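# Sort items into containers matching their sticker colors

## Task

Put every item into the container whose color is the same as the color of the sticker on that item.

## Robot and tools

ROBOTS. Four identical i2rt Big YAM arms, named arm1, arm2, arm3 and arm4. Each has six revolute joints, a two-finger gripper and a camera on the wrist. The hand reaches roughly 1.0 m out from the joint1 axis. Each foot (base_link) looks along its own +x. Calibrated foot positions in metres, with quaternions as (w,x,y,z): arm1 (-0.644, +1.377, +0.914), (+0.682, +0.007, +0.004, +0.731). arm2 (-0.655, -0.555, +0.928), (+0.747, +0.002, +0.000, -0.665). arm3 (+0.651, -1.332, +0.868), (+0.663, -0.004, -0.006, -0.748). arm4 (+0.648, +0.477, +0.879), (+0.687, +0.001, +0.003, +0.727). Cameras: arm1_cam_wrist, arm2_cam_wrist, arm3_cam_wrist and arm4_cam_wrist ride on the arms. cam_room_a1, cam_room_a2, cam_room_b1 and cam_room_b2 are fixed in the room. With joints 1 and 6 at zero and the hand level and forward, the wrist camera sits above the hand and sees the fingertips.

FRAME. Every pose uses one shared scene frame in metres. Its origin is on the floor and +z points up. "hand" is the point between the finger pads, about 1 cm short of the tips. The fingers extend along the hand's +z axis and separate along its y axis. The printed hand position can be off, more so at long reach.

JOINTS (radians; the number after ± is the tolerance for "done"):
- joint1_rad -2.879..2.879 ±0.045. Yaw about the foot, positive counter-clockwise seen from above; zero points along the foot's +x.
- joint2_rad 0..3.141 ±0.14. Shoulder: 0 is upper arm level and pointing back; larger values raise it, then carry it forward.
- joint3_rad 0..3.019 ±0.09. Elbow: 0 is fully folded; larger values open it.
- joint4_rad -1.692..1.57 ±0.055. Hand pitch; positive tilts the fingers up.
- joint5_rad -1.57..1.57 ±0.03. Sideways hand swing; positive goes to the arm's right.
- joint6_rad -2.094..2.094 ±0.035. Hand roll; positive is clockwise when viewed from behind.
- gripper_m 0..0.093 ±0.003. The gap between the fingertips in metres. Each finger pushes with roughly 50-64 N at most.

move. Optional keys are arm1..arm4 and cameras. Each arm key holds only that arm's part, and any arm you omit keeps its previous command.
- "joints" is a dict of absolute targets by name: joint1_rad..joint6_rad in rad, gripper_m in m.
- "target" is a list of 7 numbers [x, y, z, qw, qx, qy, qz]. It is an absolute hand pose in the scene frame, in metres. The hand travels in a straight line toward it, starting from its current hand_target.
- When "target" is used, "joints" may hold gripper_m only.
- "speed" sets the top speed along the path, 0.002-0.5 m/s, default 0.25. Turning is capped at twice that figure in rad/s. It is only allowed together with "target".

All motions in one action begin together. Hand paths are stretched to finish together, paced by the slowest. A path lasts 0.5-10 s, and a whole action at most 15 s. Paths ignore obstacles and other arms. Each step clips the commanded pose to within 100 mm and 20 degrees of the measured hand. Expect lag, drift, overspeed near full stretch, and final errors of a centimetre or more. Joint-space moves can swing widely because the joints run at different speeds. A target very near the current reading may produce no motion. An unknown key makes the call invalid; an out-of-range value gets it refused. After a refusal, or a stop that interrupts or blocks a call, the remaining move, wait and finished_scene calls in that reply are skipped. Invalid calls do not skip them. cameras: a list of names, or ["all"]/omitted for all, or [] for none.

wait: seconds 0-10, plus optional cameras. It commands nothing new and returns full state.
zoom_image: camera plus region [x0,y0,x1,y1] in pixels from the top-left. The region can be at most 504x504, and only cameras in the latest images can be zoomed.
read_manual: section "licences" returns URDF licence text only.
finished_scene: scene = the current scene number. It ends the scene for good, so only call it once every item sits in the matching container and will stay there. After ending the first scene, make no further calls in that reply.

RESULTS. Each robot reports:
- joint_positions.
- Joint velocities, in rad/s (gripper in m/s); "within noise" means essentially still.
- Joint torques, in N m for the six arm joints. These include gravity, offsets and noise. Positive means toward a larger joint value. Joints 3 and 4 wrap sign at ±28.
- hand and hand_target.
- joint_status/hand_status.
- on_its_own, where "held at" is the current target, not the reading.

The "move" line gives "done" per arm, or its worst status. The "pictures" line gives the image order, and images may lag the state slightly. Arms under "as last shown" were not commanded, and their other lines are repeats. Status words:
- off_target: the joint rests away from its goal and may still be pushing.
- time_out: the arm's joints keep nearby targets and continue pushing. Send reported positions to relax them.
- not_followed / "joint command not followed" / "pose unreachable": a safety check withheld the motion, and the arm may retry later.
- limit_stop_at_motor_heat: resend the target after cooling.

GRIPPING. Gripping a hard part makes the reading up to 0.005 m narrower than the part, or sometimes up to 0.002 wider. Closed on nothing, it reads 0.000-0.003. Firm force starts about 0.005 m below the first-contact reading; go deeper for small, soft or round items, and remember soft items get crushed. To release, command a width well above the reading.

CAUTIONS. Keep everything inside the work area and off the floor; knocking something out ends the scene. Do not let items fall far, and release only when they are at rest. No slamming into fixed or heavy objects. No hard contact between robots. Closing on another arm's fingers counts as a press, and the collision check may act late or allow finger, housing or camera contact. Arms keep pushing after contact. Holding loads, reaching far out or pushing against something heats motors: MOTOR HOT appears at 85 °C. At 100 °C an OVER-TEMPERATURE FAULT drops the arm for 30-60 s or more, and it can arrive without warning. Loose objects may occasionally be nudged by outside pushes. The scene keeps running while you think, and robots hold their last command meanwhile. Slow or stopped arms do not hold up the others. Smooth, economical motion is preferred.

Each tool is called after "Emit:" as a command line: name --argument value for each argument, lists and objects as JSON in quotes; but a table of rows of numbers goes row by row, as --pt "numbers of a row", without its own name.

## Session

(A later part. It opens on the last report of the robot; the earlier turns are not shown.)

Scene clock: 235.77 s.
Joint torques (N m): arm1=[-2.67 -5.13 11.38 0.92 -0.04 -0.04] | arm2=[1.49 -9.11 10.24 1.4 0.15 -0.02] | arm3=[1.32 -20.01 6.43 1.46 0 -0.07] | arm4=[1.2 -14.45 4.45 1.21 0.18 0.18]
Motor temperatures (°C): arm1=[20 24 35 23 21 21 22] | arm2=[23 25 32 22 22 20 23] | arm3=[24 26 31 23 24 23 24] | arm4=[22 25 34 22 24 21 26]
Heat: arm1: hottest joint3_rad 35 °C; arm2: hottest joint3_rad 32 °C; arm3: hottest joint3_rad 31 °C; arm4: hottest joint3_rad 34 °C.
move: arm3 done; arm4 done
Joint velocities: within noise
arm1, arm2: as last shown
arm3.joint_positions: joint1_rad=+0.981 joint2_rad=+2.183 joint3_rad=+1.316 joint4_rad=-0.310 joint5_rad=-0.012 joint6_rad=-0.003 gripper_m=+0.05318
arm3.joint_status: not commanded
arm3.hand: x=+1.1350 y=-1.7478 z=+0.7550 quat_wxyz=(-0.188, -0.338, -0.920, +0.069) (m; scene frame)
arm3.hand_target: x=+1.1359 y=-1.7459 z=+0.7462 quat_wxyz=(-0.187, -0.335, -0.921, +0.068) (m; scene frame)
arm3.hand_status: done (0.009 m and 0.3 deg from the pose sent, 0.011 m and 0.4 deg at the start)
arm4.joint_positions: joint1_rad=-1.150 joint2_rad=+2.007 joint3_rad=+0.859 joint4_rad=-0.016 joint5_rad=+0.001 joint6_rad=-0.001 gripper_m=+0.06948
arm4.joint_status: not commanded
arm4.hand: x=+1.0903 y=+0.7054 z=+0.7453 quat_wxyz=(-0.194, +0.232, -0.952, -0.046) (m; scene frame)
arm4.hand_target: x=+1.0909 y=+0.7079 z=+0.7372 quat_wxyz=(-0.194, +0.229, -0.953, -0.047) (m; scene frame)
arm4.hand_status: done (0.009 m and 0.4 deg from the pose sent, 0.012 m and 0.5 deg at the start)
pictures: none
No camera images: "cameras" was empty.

Emit:
move --arm4 '{"target":[1.091,0.708,0.732,0.1939,-0.2287,0.9528,0.0465],"speed":0.08}' --cameras '[]'

Emit:
move --arm3 '{"target":[1.136,-1.747,0.757,0.1874,0.3351,0.9208,-0.0682],"speed":0.1,"joints":{"gripper_m":0.085}}' --arm4 '{"target":[1.091,0.7065,0.745,0.1939,-0.2287,0.9528,0.0465],"speed":0.1,"joints":{"gripper_m":0.091}}' --cameras '[]'

Emit:
move --arm3 '{"target":[1.12,-1.735,0.91,0.1874,0.3351,0.9208,-0.0682],"speed":0.2}' --arm4 '{"target":[1.07,0.697,0.91,0.1939,-0.2287,0.9528,0.0465],"speed":0.2}' --cameras '["arm3_cam_wrist","arm4_cam_wrist"]'

Scene clock: 244.77 s.
Joint torques (N m): arm1=[-2.61 -5.77 11.36 0.85 -0.07 -0.01] | arm2=[1.44 -9.17 10.24 1.4 0.15 -0.01] | arm3=[1.2 -20.13 6.43 1.4 0 -0.07] | arm4=[0.79 -14.45 4.53 1.33 0.23 0.15]
Motor temperatures (°C): arm1=[20 24 35 23 21 21 21] | arm2=[23 25 32 22 22 20 23] | arm3=[24 26 31 23 24 23 25] | arm4=[22 25 33 22 24 21 26]
Heat: arm1: hottest joint3_rad 35 °C; arm2: hottest joint3_rad 32 °C; arm3: hottest joint3_rad 31 °C; arm4: hottest joint3_rad 33 °C.
move: arm4 off_target
Joint velocities: within noise
arm1, arm2, arm3: as last shown
arm4.joint_positions: joint1_rad=-1.150 joint2_rad=+2.010 joint3_rad=+0.859 joint4_rad=-0.005 joint5_rad=+0.001 joint6_rad=-0.001 gripper_m=+0.06948
arm4.joint_status: not commanded
arm4.hand: x=+1.0918 y=+0.7062 z=+0.7451 quat_wxyz=(-0.198, +0.232, -0.951, -0.047) (m; scene frame)
arm4.hand_target: x=+1.0906 y=+0.7078 z=+0.7323 quat_wxyz=(-0.194, +0.229, -0.953, -0.046) (m; scene frame)
arm4.hand_status: off_target (0.013 m and 0.6 deg from the pose sent, 0.014 m and 0.4 deg at the start)
pictures: none
No camera images: "cameras" was empty.

Scene clock: 245.73 s.
Joint torques (N m): arm1=[-3.43 -4.89 11.62 0.75 -0.03 -0.04] | arm2=[1.44 -9.23 10.28 1.39 0.16 0] | arm3=[1.08 -22.01 6.58 0.51 -0.01 -0.09] | arm4=[0.85 -17.55 4.19 0.18 0.13 0.11]
Motor temperatures (°C): arm1=[20 24 35 23 21 21 21] | arm2=[23 25 32 22 22 20 23] | arm3=[24 26 31 23 24 23 25] | arm4=[22 25 33 22 24 21 26]
Heat: arm1: hottest joint3_rad 35 °C; arm2: hottest joint3_rad 32 °C; arm3: hottest joint3_rad 31 °C; arm4: hottest joint3_rad 33 °C.
move: arm3 done; arm4 done
Joint velocities: within noise
arm1, arm2: as last shown
arm3.joint_positions: joint1_rad=+0.981 joint2_rad=+2.183 joint3_rad=+1.316 joint4_rad=-0.310 joint5_rad=-0.012 joint6_rad=-0.003 gripper_m=+0.08496
arm3.joint_status: all done
arm3.hand: x=+1.1350 y=-1.7478 z=+0.7550 quat_wxyz=(-0.188, -0.338, -0.920, +0.069) (m; scene frame)
arm3.hand_target: x=+1.1361 y=-1.7470 z=+0.7570 quat_wxyz=(-0.188, -0.335, -0.921, +0.068) (m; scene frame)
arm3.hand_status: done (0.002 m and 0.3 deg from the pose sent, 0.002 m and 0.3 deg at the start)
arm4.joint_positions: joint1_rad=-1.150 joint2_rad=+2.011 joint3_rad=+0.859 joint4_rad=-0.004 joint5_rad=+0.001 joint6_rad=-0.001 gripper_m=+0.09090
arm4.joint_status: all done
arm4.hand: x=+1.0915 y=+0.7061 z=+0.7442 quat_wxyz=(-0.197, +0.232, -0.951, -0.047) (m; scene frame)
arm4.hand_target: x=+1.0911 y=+0.7065 z=+0.7450 quat_wxyz=(-0.194, +0.229, -0.953, -0.046) (m; scene frame)
arm4.hand_status: done (0.001 m and 0.6 deg from the pose sent, 0.001 m and 0.6 deg at the start)
pictures: none
No camera images: "cameras" was empty.

Scene clock: 247.27 s.
Joint torques (N m): arm1=[-2.67 -5.19 11.59 0.95 0 -0.05] | arm2=[1.32 -9.11 10.3 1.37 0.15 0] | arm3=[0.85 -20.01 9.22 0.46 -0.09 -0.13] | arm4=[1.14 -13.27 8.35 0.25 0.16 0.16]
Motor temperatures (°C): arm1=[20 24 35 23 21 21 21] | arm2=[23 25 32 22 22 20 23] | arm3=[24 26 31 23 24 23 24] | arm4=[22 25 32 22 24 21 26]
Heat: arm1: hottest joint3_rad 35 °C; arm2: hottest joint3_rad 32 °C; arm3: hottest joint3_rad 31 °C; arm4: hottest joint3_rad 32 °C.
move: arm3 done; arm4 off_target
Joint velocities: within noise
arm1.joint_positions: joint1_rad=-2.247 joint2_rad=+1.173 joint3_rad=+0.959 joint4_rad=-1.028 joint5_rad=-0.008 joint6_rad=+0.001 gripper_m=+0.09096
arm1.joint_status: not commanded
arm1.hand: x=-0.3192 y=+1.1545 z=+1.0985 quat_wxyz=(-0.150, -0.295, -0.943, +0.046) (m; scene frame)
arm1.hand_target: x=-0.3200 y=+1.1500 z=+1.0999 quat_wxyz=(-0.149, -0.296, -0.942, +0.047) (m; scene frame)
arm1.hand_status: not commanded
arm2.joint_positions: joint1_rad=+0.915 joint2_rad=+1.195 joint3_rad=+0.937 joint4_rad=-0.946 joint5_rad=+0.002 joint6_rad=+0.011 gripper_m=+0.08793
arm2.joint_status: not commanded
arm2.hand: x=-0.3088 y=-0.7640 z=+1.1070 quat_wxyz=(-0.176, -0.267, -0.946, +0.047) (m; scene frame)
arm2.hand_target: x=-0.3101 y=-0.7600 z=+1.1001 quat_wxyz=(-0.167, -0.261, -0.950, +0.046) (m; scene frame)
arm2.hand_status: not commanded
arm3.joint_positions: joint1_rad=+0.981 joint2_rad=+1.885 joint3_rad=+1.300 joint4_rad=-0.605 joint5_rad=-0.013 joint6_rad=-0.004 gripper_m=+0.08496
arm3.joint_status: not commanded
arm3.hand: x=+1.1174 y=-1.7306 z=+0.9023 quat_wxyz=(-0.182, -0.338, -0.921, +0.066) (m; scene frame)
arm3.hand_target: x=+1.1200 y=-1.7349 z=+0.9100 quat_wxyz=(-0.187, -0.335, -0.921, +0.068) (m; scene frame)
arm3.hand_status: done (0.009 m and 0.7 deg from the pose sent, 0.156 m and 0.3 deg at the start)
arm4.joint_positions: joint1_rad=-1.150 joint2_rad=+1.564 joint3_rad=+0.833 joint4_rad=-0.444 joint5_rad=+0.001 joint6_rad=-0.001 gripper_m=+0.09090
arm4.joint_status: not commanded
arm4.hand: x=+1.0632 y=+0.6916 z=+0.9021 quat_wxyz=(-0.188, +0.232, -0.953, -0.045) (m; scene frame)
arm4.hand_target: x=+1.0699 y=+0.6970 z=+0.9101 quat_wxyz=(-0.194, +0.229, -0.953, -0.047) (m; scene frame)
arm4.hand_status: off_target (0.012 m and 0.8 deg from the pose sent, 0.167 m and 0.6 deg at the start)
pictures: arm3_cam_wrist, arm4_cam_wrist
Images, in order (width x height): arm3_cam_wrist 672x504, arm4_cam_wrist 672x504.

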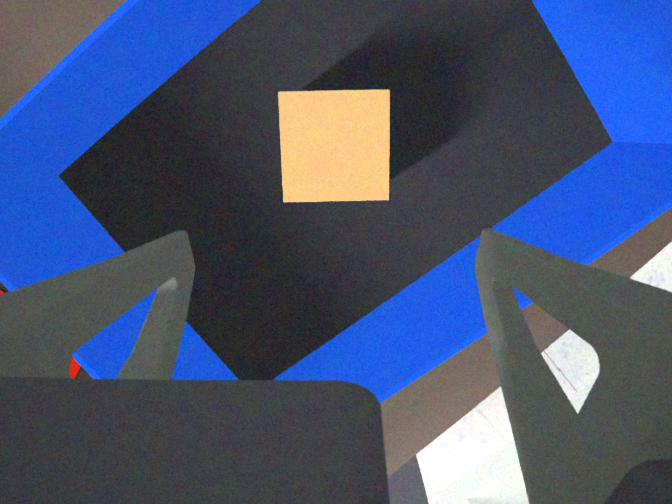

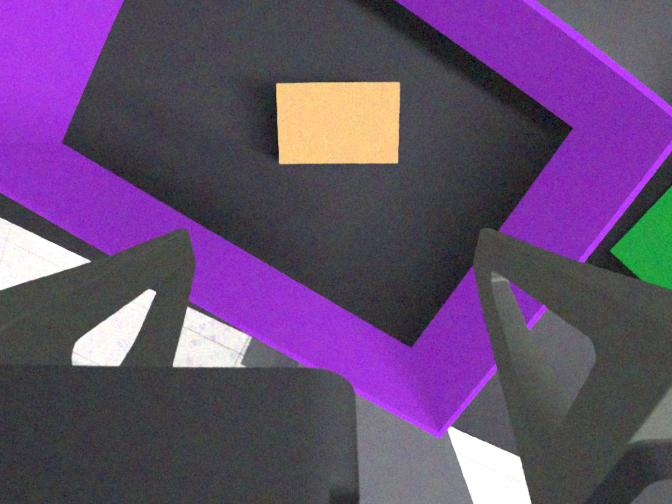

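Emit:
finished_scene --scene 3

The scene is finished: the task was done.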